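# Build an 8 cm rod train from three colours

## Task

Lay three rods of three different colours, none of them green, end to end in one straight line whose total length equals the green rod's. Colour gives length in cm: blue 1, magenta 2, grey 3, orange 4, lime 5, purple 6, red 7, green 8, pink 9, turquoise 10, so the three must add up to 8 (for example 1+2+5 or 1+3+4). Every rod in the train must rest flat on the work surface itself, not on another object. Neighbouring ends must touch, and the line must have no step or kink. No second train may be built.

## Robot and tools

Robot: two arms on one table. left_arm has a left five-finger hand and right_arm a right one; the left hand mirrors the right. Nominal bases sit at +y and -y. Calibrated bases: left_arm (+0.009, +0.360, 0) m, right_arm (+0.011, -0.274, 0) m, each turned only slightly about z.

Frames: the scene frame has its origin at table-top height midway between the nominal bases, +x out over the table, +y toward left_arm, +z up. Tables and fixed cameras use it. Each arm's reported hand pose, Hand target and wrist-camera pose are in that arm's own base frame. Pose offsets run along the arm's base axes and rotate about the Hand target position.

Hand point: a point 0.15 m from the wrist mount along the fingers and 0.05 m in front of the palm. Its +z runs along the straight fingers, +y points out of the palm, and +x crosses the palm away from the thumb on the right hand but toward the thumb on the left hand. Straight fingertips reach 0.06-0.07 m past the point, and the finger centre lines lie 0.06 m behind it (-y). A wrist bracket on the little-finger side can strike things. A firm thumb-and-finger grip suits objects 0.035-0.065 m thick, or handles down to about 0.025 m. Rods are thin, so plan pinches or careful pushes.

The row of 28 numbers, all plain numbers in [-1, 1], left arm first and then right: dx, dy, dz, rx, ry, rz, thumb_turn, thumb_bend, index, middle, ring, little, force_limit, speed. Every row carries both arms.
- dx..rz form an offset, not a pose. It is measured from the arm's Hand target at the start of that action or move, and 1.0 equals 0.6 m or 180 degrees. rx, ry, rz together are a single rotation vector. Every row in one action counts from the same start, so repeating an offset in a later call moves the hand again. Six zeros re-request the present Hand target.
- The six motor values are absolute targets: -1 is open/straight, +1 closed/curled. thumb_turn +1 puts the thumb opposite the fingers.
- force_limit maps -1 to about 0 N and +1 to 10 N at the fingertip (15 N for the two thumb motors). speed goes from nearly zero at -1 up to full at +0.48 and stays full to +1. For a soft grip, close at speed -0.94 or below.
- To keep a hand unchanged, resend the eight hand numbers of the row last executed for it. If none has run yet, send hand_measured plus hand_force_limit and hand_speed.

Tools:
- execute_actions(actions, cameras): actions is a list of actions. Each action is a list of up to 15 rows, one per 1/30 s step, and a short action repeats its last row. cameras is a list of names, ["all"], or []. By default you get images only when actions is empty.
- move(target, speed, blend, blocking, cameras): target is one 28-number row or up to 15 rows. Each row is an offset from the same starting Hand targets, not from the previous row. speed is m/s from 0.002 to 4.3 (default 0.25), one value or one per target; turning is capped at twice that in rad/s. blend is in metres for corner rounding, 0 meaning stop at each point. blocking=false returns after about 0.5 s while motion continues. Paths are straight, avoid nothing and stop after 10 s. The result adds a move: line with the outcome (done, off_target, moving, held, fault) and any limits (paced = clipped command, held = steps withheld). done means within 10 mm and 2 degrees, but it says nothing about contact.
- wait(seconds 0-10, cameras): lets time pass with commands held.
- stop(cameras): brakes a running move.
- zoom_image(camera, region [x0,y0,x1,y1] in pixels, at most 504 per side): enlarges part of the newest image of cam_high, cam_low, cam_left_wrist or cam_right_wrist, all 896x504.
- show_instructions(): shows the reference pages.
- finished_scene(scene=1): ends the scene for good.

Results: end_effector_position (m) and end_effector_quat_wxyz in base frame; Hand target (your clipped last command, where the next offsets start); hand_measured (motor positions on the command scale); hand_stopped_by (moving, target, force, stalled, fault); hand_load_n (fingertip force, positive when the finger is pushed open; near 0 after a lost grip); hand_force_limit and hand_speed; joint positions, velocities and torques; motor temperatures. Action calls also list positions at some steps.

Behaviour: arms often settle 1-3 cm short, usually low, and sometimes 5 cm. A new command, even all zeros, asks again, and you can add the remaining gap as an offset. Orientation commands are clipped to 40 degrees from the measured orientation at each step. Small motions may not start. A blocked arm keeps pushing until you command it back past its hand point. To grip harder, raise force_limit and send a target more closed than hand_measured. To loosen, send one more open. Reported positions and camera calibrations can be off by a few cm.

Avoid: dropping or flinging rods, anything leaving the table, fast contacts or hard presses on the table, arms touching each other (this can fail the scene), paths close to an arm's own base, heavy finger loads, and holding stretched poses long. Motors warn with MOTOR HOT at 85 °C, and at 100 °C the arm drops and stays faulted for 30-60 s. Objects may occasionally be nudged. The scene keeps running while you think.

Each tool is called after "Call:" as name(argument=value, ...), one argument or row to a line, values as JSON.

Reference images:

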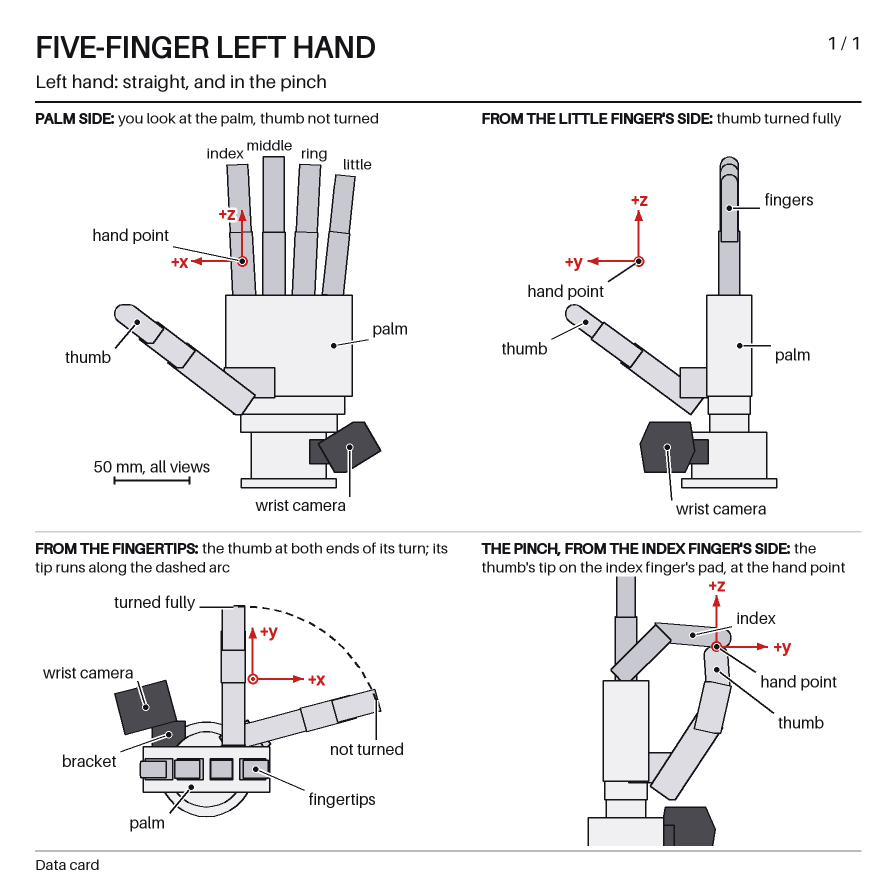

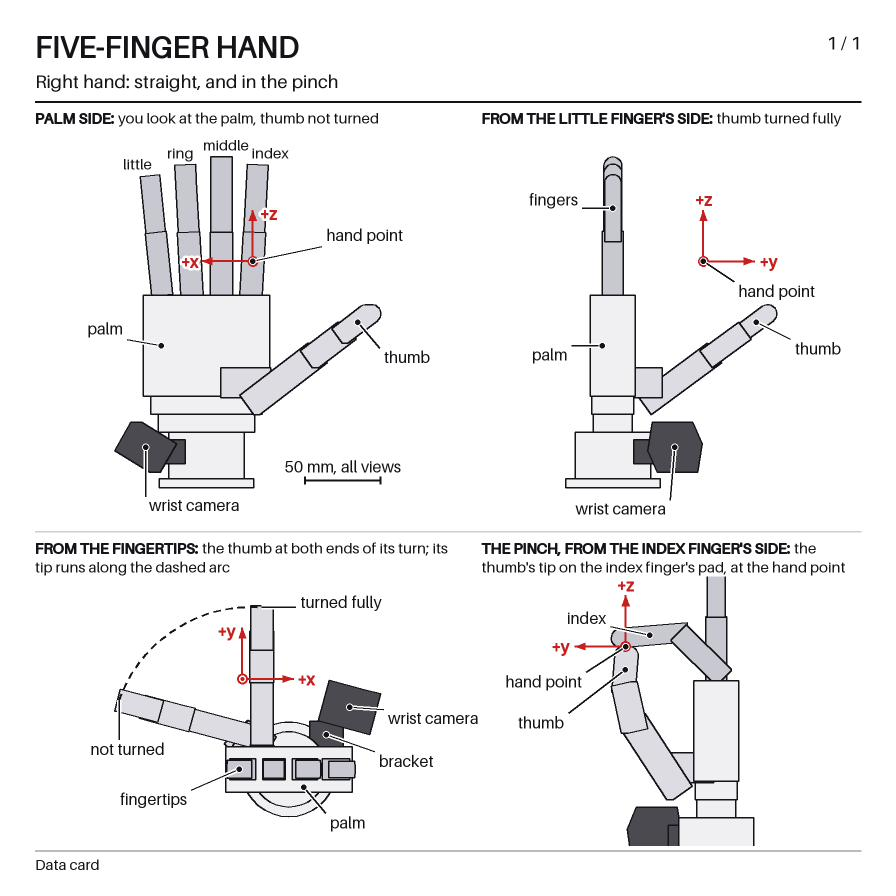

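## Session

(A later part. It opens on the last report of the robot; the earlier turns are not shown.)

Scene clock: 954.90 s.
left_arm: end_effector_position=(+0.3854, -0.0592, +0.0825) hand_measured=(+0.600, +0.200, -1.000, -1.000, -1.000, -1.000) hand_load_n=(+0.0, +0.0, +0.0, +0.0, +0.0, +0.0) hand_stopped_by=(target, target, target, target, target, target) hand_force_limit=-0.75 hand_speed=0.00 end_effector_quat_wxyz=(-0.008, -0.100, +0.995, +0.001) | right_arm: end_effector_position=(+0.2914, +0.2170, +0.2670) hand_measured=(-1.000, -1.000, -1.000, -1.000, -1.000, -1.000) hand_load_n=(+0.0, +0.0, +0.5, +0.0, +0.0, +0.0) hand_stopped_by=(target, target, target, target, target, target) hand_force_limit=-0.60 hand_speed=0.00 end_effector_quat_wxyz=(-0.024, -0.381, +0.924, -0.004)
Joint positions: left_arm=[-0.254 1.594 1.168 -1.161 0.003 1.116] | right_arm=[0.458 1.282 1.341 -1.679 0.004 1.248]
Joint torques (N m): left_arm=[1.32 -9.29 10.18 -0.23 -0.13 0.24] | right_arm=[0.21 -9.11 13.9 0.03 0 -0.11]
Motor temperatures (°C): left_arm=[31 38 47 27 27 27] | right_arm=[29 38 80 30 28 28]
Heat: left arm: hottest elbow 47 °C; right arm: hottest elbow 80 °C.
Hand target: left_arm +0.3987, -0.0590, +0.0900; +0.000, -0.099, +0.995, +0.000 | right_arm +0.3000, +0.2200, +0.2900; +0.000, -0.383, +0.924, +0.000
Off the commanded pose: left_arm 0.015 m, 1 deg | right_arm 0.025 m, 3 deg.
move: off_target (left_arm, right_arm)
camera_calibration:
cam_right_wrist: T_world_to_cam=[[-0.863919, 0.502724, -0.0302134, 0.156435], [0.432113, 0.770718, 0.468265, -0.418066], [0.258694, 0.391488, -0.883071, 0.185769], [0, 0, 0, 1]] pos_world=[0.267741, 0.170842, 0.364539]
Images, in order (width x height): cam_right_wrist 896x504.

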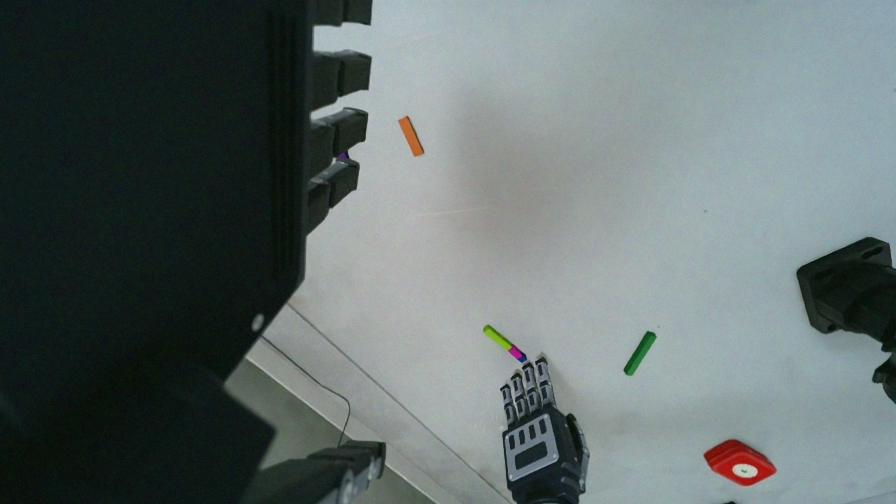

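Call:
move(
  target=[
    [0.006, -0.02, 0, 0, 0, 0, 0.6, 0.2, -1, -1, -1, -1, -0.75, 0, 0, 0, 0, 0, 0, 0, -1, -1, -1, -1, -1, -1, -0.6, 0],
  ],
  speed=0.03,
  cameras=["cam_right_wrist"],
)

Call:
zoom_image(
  camera="cam_right_wrist",
  region=[476, 312, 566, 387],
)

Scene clock: 960.83 s.
left_arm: end_effector_position=(+0.3903, -0.0648, +0.0828) hand_measured=(+0.600, +0.200, -1.000, -1.000, -1.000, -1.000) hand_load_n=(+0.0, +0.0, +0.0, +0.0, +0.0, +0.0) hand_stopped_by=(target, target, target, target, target, target) hand_force_limit=-0.75 hand_speed=0.00 end_effector_quat_wxyz=(-0.008, -0.098, +0.995, +0.001) | right_arm: end_effector_position=(+0.2914, +0.2170, +0.2670) hand_measured=(-1.000, -1.000, -1.000, -1.000, -1.000, -1.000) hand_load_n=(+0.0, +0.0, +0.0, +0.0, +0.0, +0.0) hand_stopped_by=(target, target, target, target, target, target) hand_force_limit=-0.60 hand_speed=0.00 end_effector_quat_wxyz=(-0.024, -0.381, +0.924, -0.004)
Joint positions: left_arm=[-0.264 1.607 1.186 -1.165 0.003 1.111] | right_arm=[0.458 1.282 1.341 -1.679 0.004 1.248]
Joint torques (N m): left_arm=[-0.03 -9 10.26 -0.13 -0.11 0.07] | right_arm=[0.32 -9.17 13.9 0.02 0 -0.1]
Motor temperatures (°C): left_arm=[31 38 47 27 27 27] | right_arm=[29 38 80 30 28 28]
Heat: left arm: hottest elbow 47 °C; right arm: hottest elbow 80 °C.
Hand target: left_arm +0.4024, -0.0710, +0.0901; +0.000, -0.099, +0.995, +0.000 | right_arm +0.3000, +0.2200, +0.2900; +0.000, -0.383, +0.924, +0.000
Off the commanded pose: left_arm 0.015 m, 1 deg | right_arm 0.025 m, 3 deg.
move: off_target (left_arm, right_arm)
camera_calibration:
cam_right_wrist: T_world_to_cam=[[-0.863919, 0.502724, -0.0302134, 0.156435], [0.432113, 0.770718, 0.468265, -0.418066], [0.258694, 0.391488, -0.883071, 0.185769], [0, 0, 0, 1]] pos_world=[0.267741, 0.170842, 0.364539]
Images, in order (width x height): cam_right_wrist 896x504.

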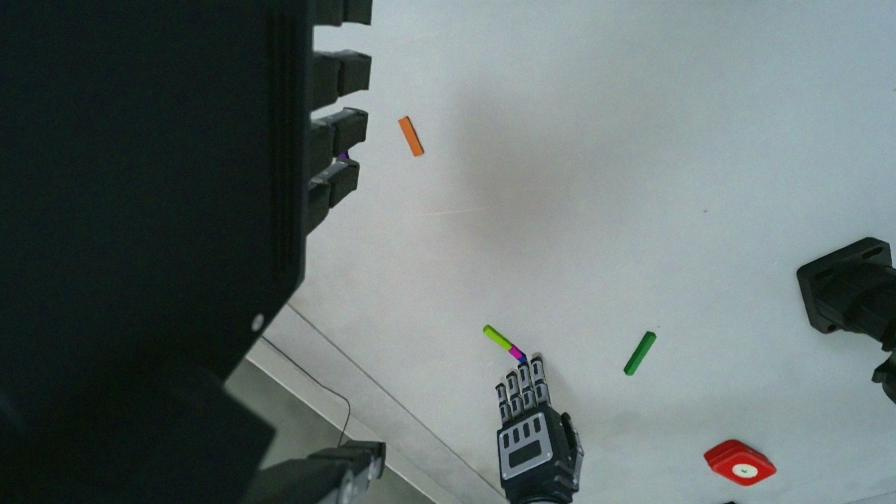

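Scaled by 5.600 from the camera's 896x504 image, which has a finer 1280x720 frame.

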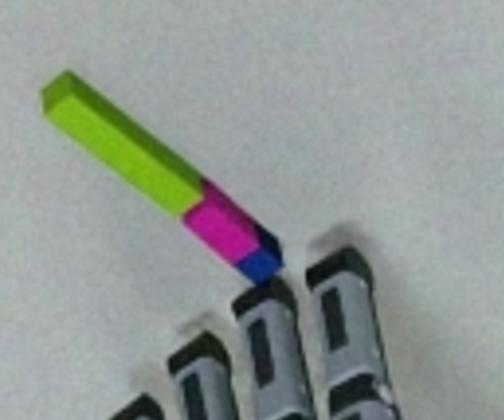

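Call:
move(
  target=[
    [-0.0017, -0.0133, 0, 0, 0, 0, 0.6, 0.2, -1, -1, -1, -1, -0.75, 0, 0, 0, 0, 0, 0, 0, -1, -1, -1, -1, -1, -1, -0.6, 0],
  ],
  speed=0.03,
  cameras=["cam_right_wrist"],
)

Call:
zoom_image(
  camera="cam_right_wrist",
  region=[476, 312, 566, 387],
)

Scene clock: 968.33 s.
left_arm: end_effector_position=(+0.3895, -0.0724, +0.0830) hand_measured=(+0.600, +0.200, -1.000, -1.000, -1.000, -1.000) hand_load_n=(+0.0, +0.0, +0.0, +0.0, +0.0, +0.0) hand_stopped_by=(target, target, target, target, target, target) hand_force_limit=-0.75 hand_speed=0.00 end_effector_quat_wxyz=(-0.007, -0.098, +0.995, +0.001) | right_arm: end_effector_position=(+0.2914, +0.2170, +0.2670) hand_measured=(-1.000, -1.000, -1.000, -1.000, -1.000, -1.000) hand_load_n=(+0.0, +0.0, +0.0, +0.0, +0.0, +0.0) hand_stopped_by=(target, target, target, target, target, target) hand_force_limit=-0.60 hand_speed=0.00 end_effector_quat_wxyz=(-0.024, -0.381, +0.924, -0.004)
Joint positions: left_arm=[-0.281 1.61 1.19 -1.165 0.003 1.093] | right_arm=[0.458 1.282 1.341 -1.679 0.004 1.248]
Joint torques (N m): left_arm=[0.15 -8.88 10.36 -0.29 -0.11 0.08] | right_arm=[0.32 -9.11 13.9 0.02 0.01 -0.1]
Motor temperatures (°C): left_arm=[31 38 47 27 27 27] | right_arm=[29 38 80 30 28 28]
Heat: left arm: hottest elbow 47 °C; right arm: hottest elbow 80 °C.
Hand target: left_arm +0.4012, -0.0789, +0.0901; +0.000, -0.099, +0.995, +0.000 | right_arm +0.3000, +0.2200, +0.2900; +0.000, -0.383, +0.924, +0.000
Off the commanded pose: left_arm 0.015 m, 1 deg | right_arm 0.025 m, 3 deg.
move: off_target (left_arm, right_arm)
camera_calibration:
cam_right_wrist: T_world_to_cam=[[-0.863919, 0.502724, -0.0302134, 0.156435], [0.432113, 0.770718, 0.468265, -0.418066], [0.258694, 0.391488, -0.883071, 0.185769], [0, 0, 0, 1]] pos_world=[0.267741, 0.170842, 0.364539]
Images, in order (width x height): cam_right_wrist 896x504.

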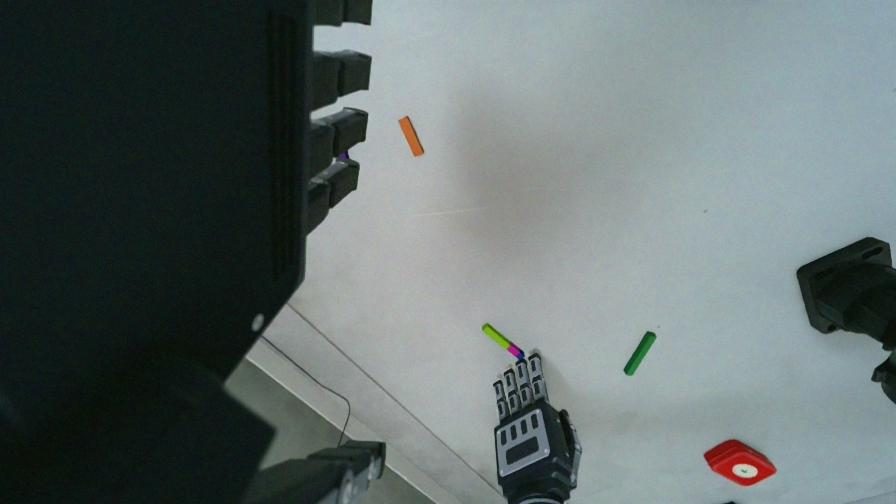

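Scaled by 5.600 from the camera's 896x504 image, which has a finer 1280x720 frame.

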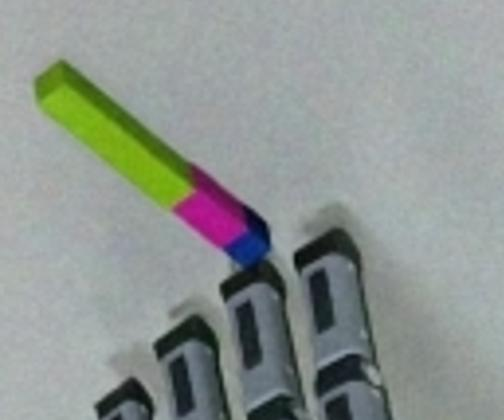

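Call:
zoom_image(
  camera="cam_right_wrist",
  region=[480, 320, 528, 362],
)

Scaled by 10.500 from the camera's 896x504 image, which has a finer 1280x720 frame.

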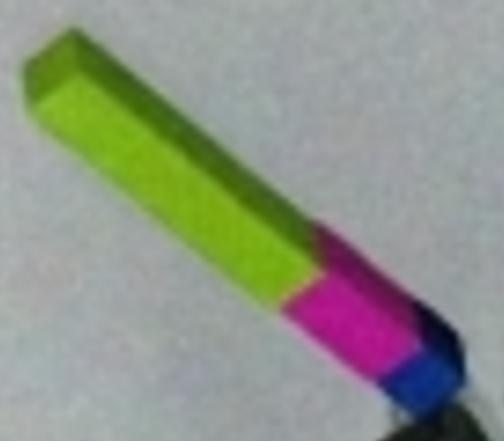

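Call:
zoom_image(
  camera="cam_right_wrist",
  region=[500, 336, 528, 362],
)

Call:
zoom_image(
  camera="cam_right_wrist",
  region=[481, 321, 509, 347],
)

Scaled by 18.000 from the camera's 896x504 image, which has a finer 1280x720 frame.

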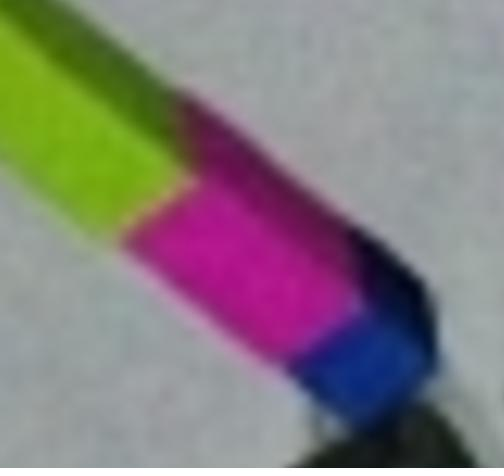

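Scaled by 18.000 from the camera's 896x504 image, which has a finer 1280x720 frame.

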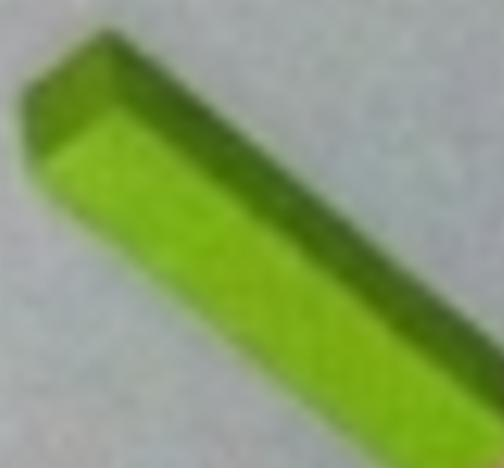

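Call:
move(
  target=[
    [-0.009, 0.045, 0.005, 0, 0, 0, 0.6, 0.2, -1, -1, -1, -1, -0.75, 0, 0, 0, 0, 0, 0, 0, -1, -1, -1, -1, -1, -1, -0.6, 0],
    [-0.015, 0.06, 0.15, 0, 0, 0, 0.6, 0.2, -1, -1, -1, -1, -0.75, 0, 0, 0, 0, 0, 0, 0, -1, -1, -1, -1, -1, -1, -0.6, 0],
  ],
  speed=[0.06, 0.2],
  blend=[0.01, 0],
  cameras=["cam_left_wrist", "cam_right_wrist"],
)

Call:
zoom_image(
  camera="cam_right_wrist",
  region=[480, 320, 528, 362],
)

Scene clock: 986.33 s.
left_arm: end_effector_position=(+0.3838, -0.0454, +0.1719) hand_measured=(+0.600, +0.200, -1.000, -1.000, -1.000, -1.000) hand_load_n=(+0.0, +0.0, +0.0, +0.0, +0.0, +0.0) hand_stopped_by=(target, target, target, target, target, target) hand_force_limit=-0.75 hand_speed=0.00 end_effector_quat_wxyz=(-0.007, -0.099, +0.995, +0.001) | right_arm: end_effector_position=(+0.2914, +0.2170, +0.2670) hand_measured=(-1.000, -1.000, -1.000, -1.000, -1.000, -1.000) hand_load_n=(+0.0, +0.0, +0.0, +0.0, +0.0, +0.0) hand_stopped_by=(target, target, target, target, target, target) hand_force_limit=-0.60 hand_speed=0.00 end_effector_quat_wxyz=(-0.024, -0.381, +0.924, -0.004)
Joint positions: left_arm=[-0.225 1.508 1.315 -1.391 0.002 1.148] | right_arm=[0.458 1.282 1.341 -1.679 0.004 1.248]
Joint torques (N m): left_arm=[1.55 -9.11 10.09 -0.24 -0.11 0.27] | right_arm=[0.26 -9.11 13.89 0.05 0.01 -0.1]
Motor temperatures (°C): left_arm=[31 39 49 27 27 27] | right_arm=[29 38 81 30 28 28]
Heat: left arm: hottest elbow 49 °C; right arm: hottest elbow 81 °C.
Hand target: left_arm +0.3923, -0.0430, +0.1799; +0.000, -0.099, +0.995, +0.000 | right_arm +0.3000, +0.2200, +0.2900; +0.000, -0.383, +0.924, +0.000
Off the commanded pose: left_arm 0.012 m, 1 deg | right_arm 0.025 m, 3 deg.
move: off_target (left_arm, right_arm)
camera_calibration:
cam_left_wrist: T_world_to_cam=[[-0.00137621, -0.999576, 0.0290732, -0.0567853], [-0.837165, 0.0170532, 0.546684, 0.223159], [-0.546948, -0.0235867, -0.836834, 0.466655], [0, 0, 0, 1]] pos_world=[0.441979, -0.04956, 0.270166]
cam_right_wrist: T_world_to_cam=[[-0.863919, 0.502724, -0.0302134, 0.156435], [0.432113, 0.770718, 0.468265, -0.418066], [0.258694, 0.391488, -0.883071, 0.185769], [0, 0, 0, 1]] pos_world=[0.267741, 0.170842, 0.364539]
Images, in order (width x height): cam_left_wrist 896x504, cam_right_wrist 896x504.

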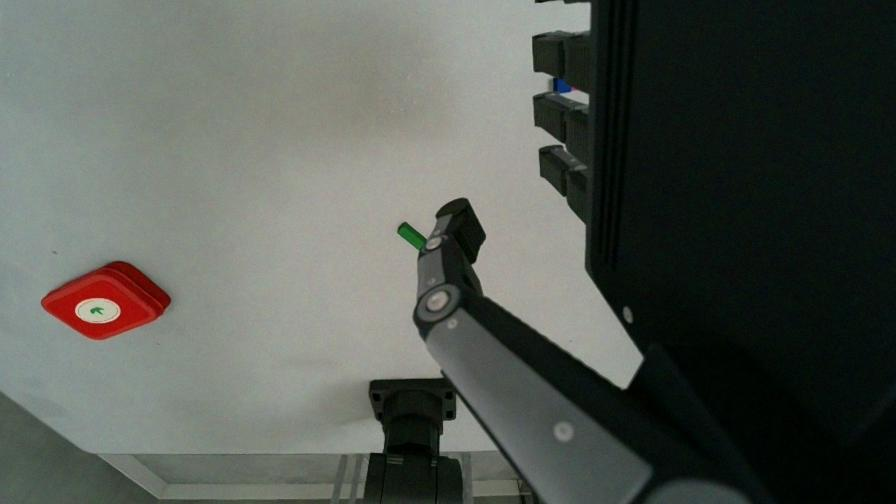

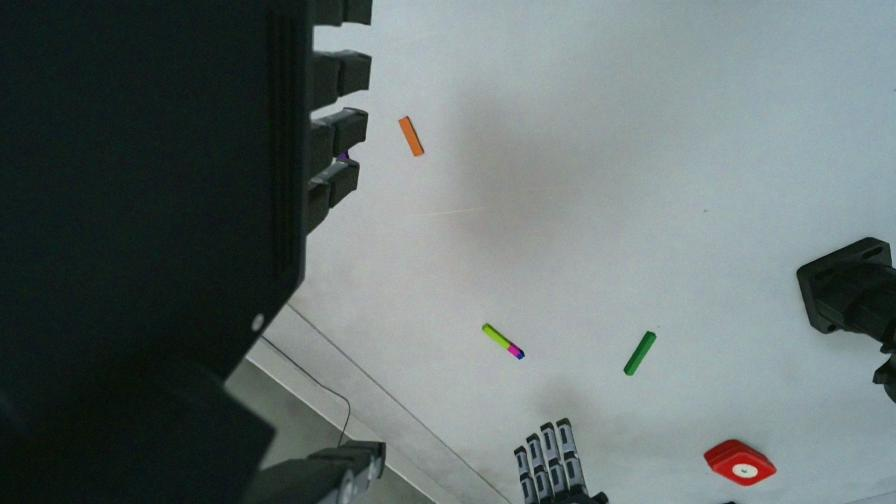

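Scaled by 10.500 from the camera's 896x504 image, which has a finer 1280x720 frame.

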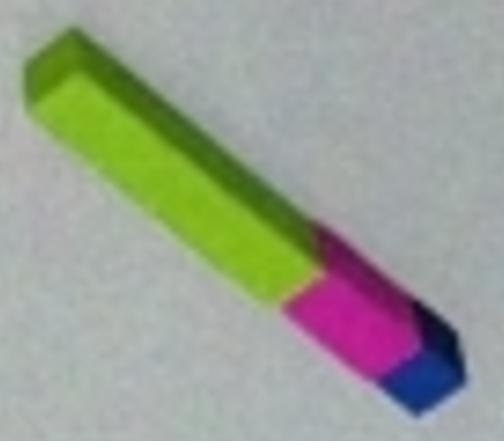

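Call:
move(
  target=[-0.05, 0.2, 0.05, 0, 0, 0, 0.6, 0.2, -1, -1, -1, -1, -0.75, 0, 0.0833, 0.2667, -0.2333, 0, 0, 0, -1, -1, -1, -1, -1, -1, -0.6, 0],
  speed=0.2,
  cameras=["cam_right_wrist"],
)

Scene clock: 999.90 s.
left_arm: end_effector_position=(+0.3646, +0.0764, +0.2064) hand_measured=(+0.600, +0.200, -1.000, -1.000, -1.000, -1.000) hand_load_n=(+0.0, +0.0, +0.0, +0.0, +0.0, +0.0) hand_stopped_by=(target, target, target, target, target, target) hand_force_limit=-0.75 hand_speed=0.00 end_effector_quat_wxyz=(+0.000, -0.103, +0.995, -0.001) | right_arm: end_effector_position=(+0.3346, +0.3641, +0.1296) hand_measured=(-1.000, -1.000, -1.000, -1.000, -1.000, -1.000) hand_load_n=(+0.0, +0.0, +0.0, -0.5, +0.0, +0.0) hand_stopped_by=(target, target, target, target, target, target) hand_force_limit=-0.60 hand_speed=0.00 end_effector_quat_wxyz=(-0.029, -0.385, +0.922, -0.010)
Joint positions: left_arm=[0.06 1.409 1.303 -1.464 0.001 1.425] | right_arm=[0.702 1.637 1.358 -1.353 0.001 1.481]
Joint torques (N m): left_arm=[0.62 -8.94 8.01 -0.17 -0.06 0.25] | right_arm=[0.97 -14.39 13.26 0.73 0.07 0.09]
Motor temperatures (°C): left_arm=[31 39 49 27 27 27] | right_arm=[29 38 80 30 28 28]
Heat: left arm: hottest elbow 49 °C; right arm: hottest elbow 80 °C.
Hand target: left_arm +0.3623, +0.0771, +0.2101; +0.000, -0.099, +0.995, +0.000 | right_arm +0.3501, +0.3800, +0.1500; +0.000, -0.383, +0.924, +0.000
Off the commanded pose: left_arm 0.004 m, 0 deg | right_arm 0.030 m, 4 deg.
move: off_target (right_arm)
camera_calibration:
cam_right_wrist: T_world_to_cam=[[-0.869455, 0.492814, -0.0343964, 0.12164], [0.425435, 0.782333, 0.454929, -0.486069], [0.251105, 0.380907, -0.889863, 0.00292795], [0, 0, 0, 1]] pos_world=[0.311816, 0.319206, 0.227916]
Images, in order (width x height): cam_right_wrist 896x504.

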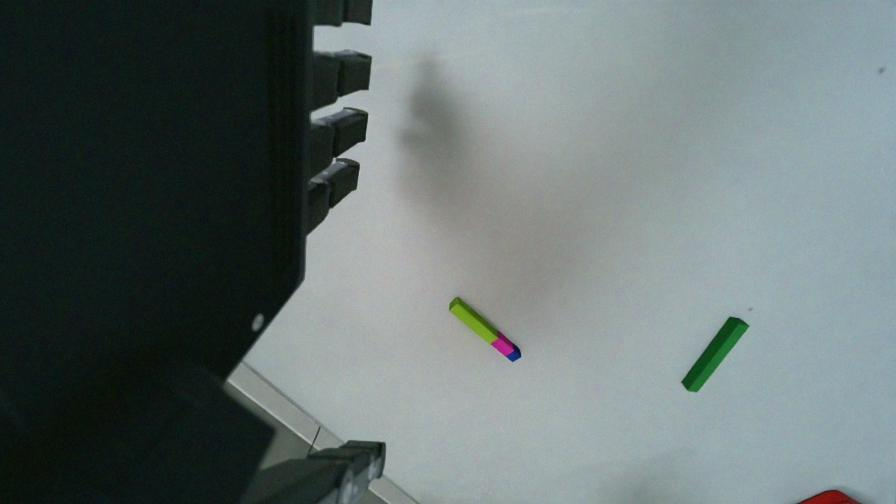

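Call:
zoom_image(
  camera="cam_right_wrist",
  region=[445, 290, 529, 366],
)

Call:
zoom_image(
  camera="cam_right_wrist",
  region=[482, 322, 526, 366],
)

Scaled by 6.000 from the camera's 896x504 image, which has a finer 1280x720 frame.

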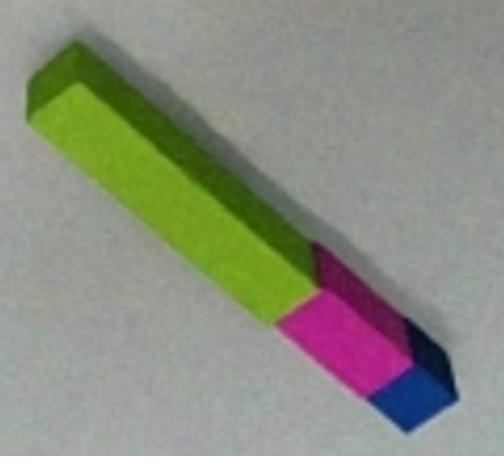

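Scaled by 11.455 from the camera's 896x504 image, which has a finer 1280x720 frame.

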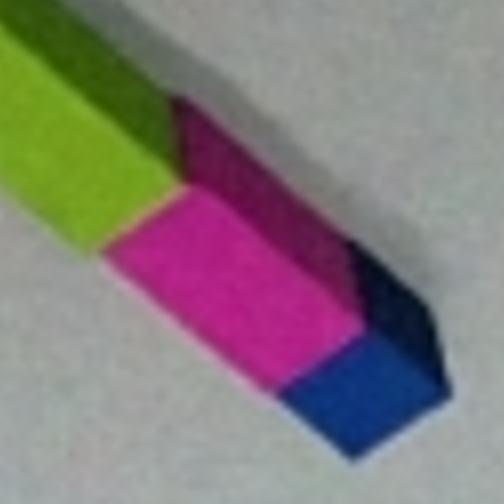

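Call:
finished_scene(
)

The scene is finished: the task was done.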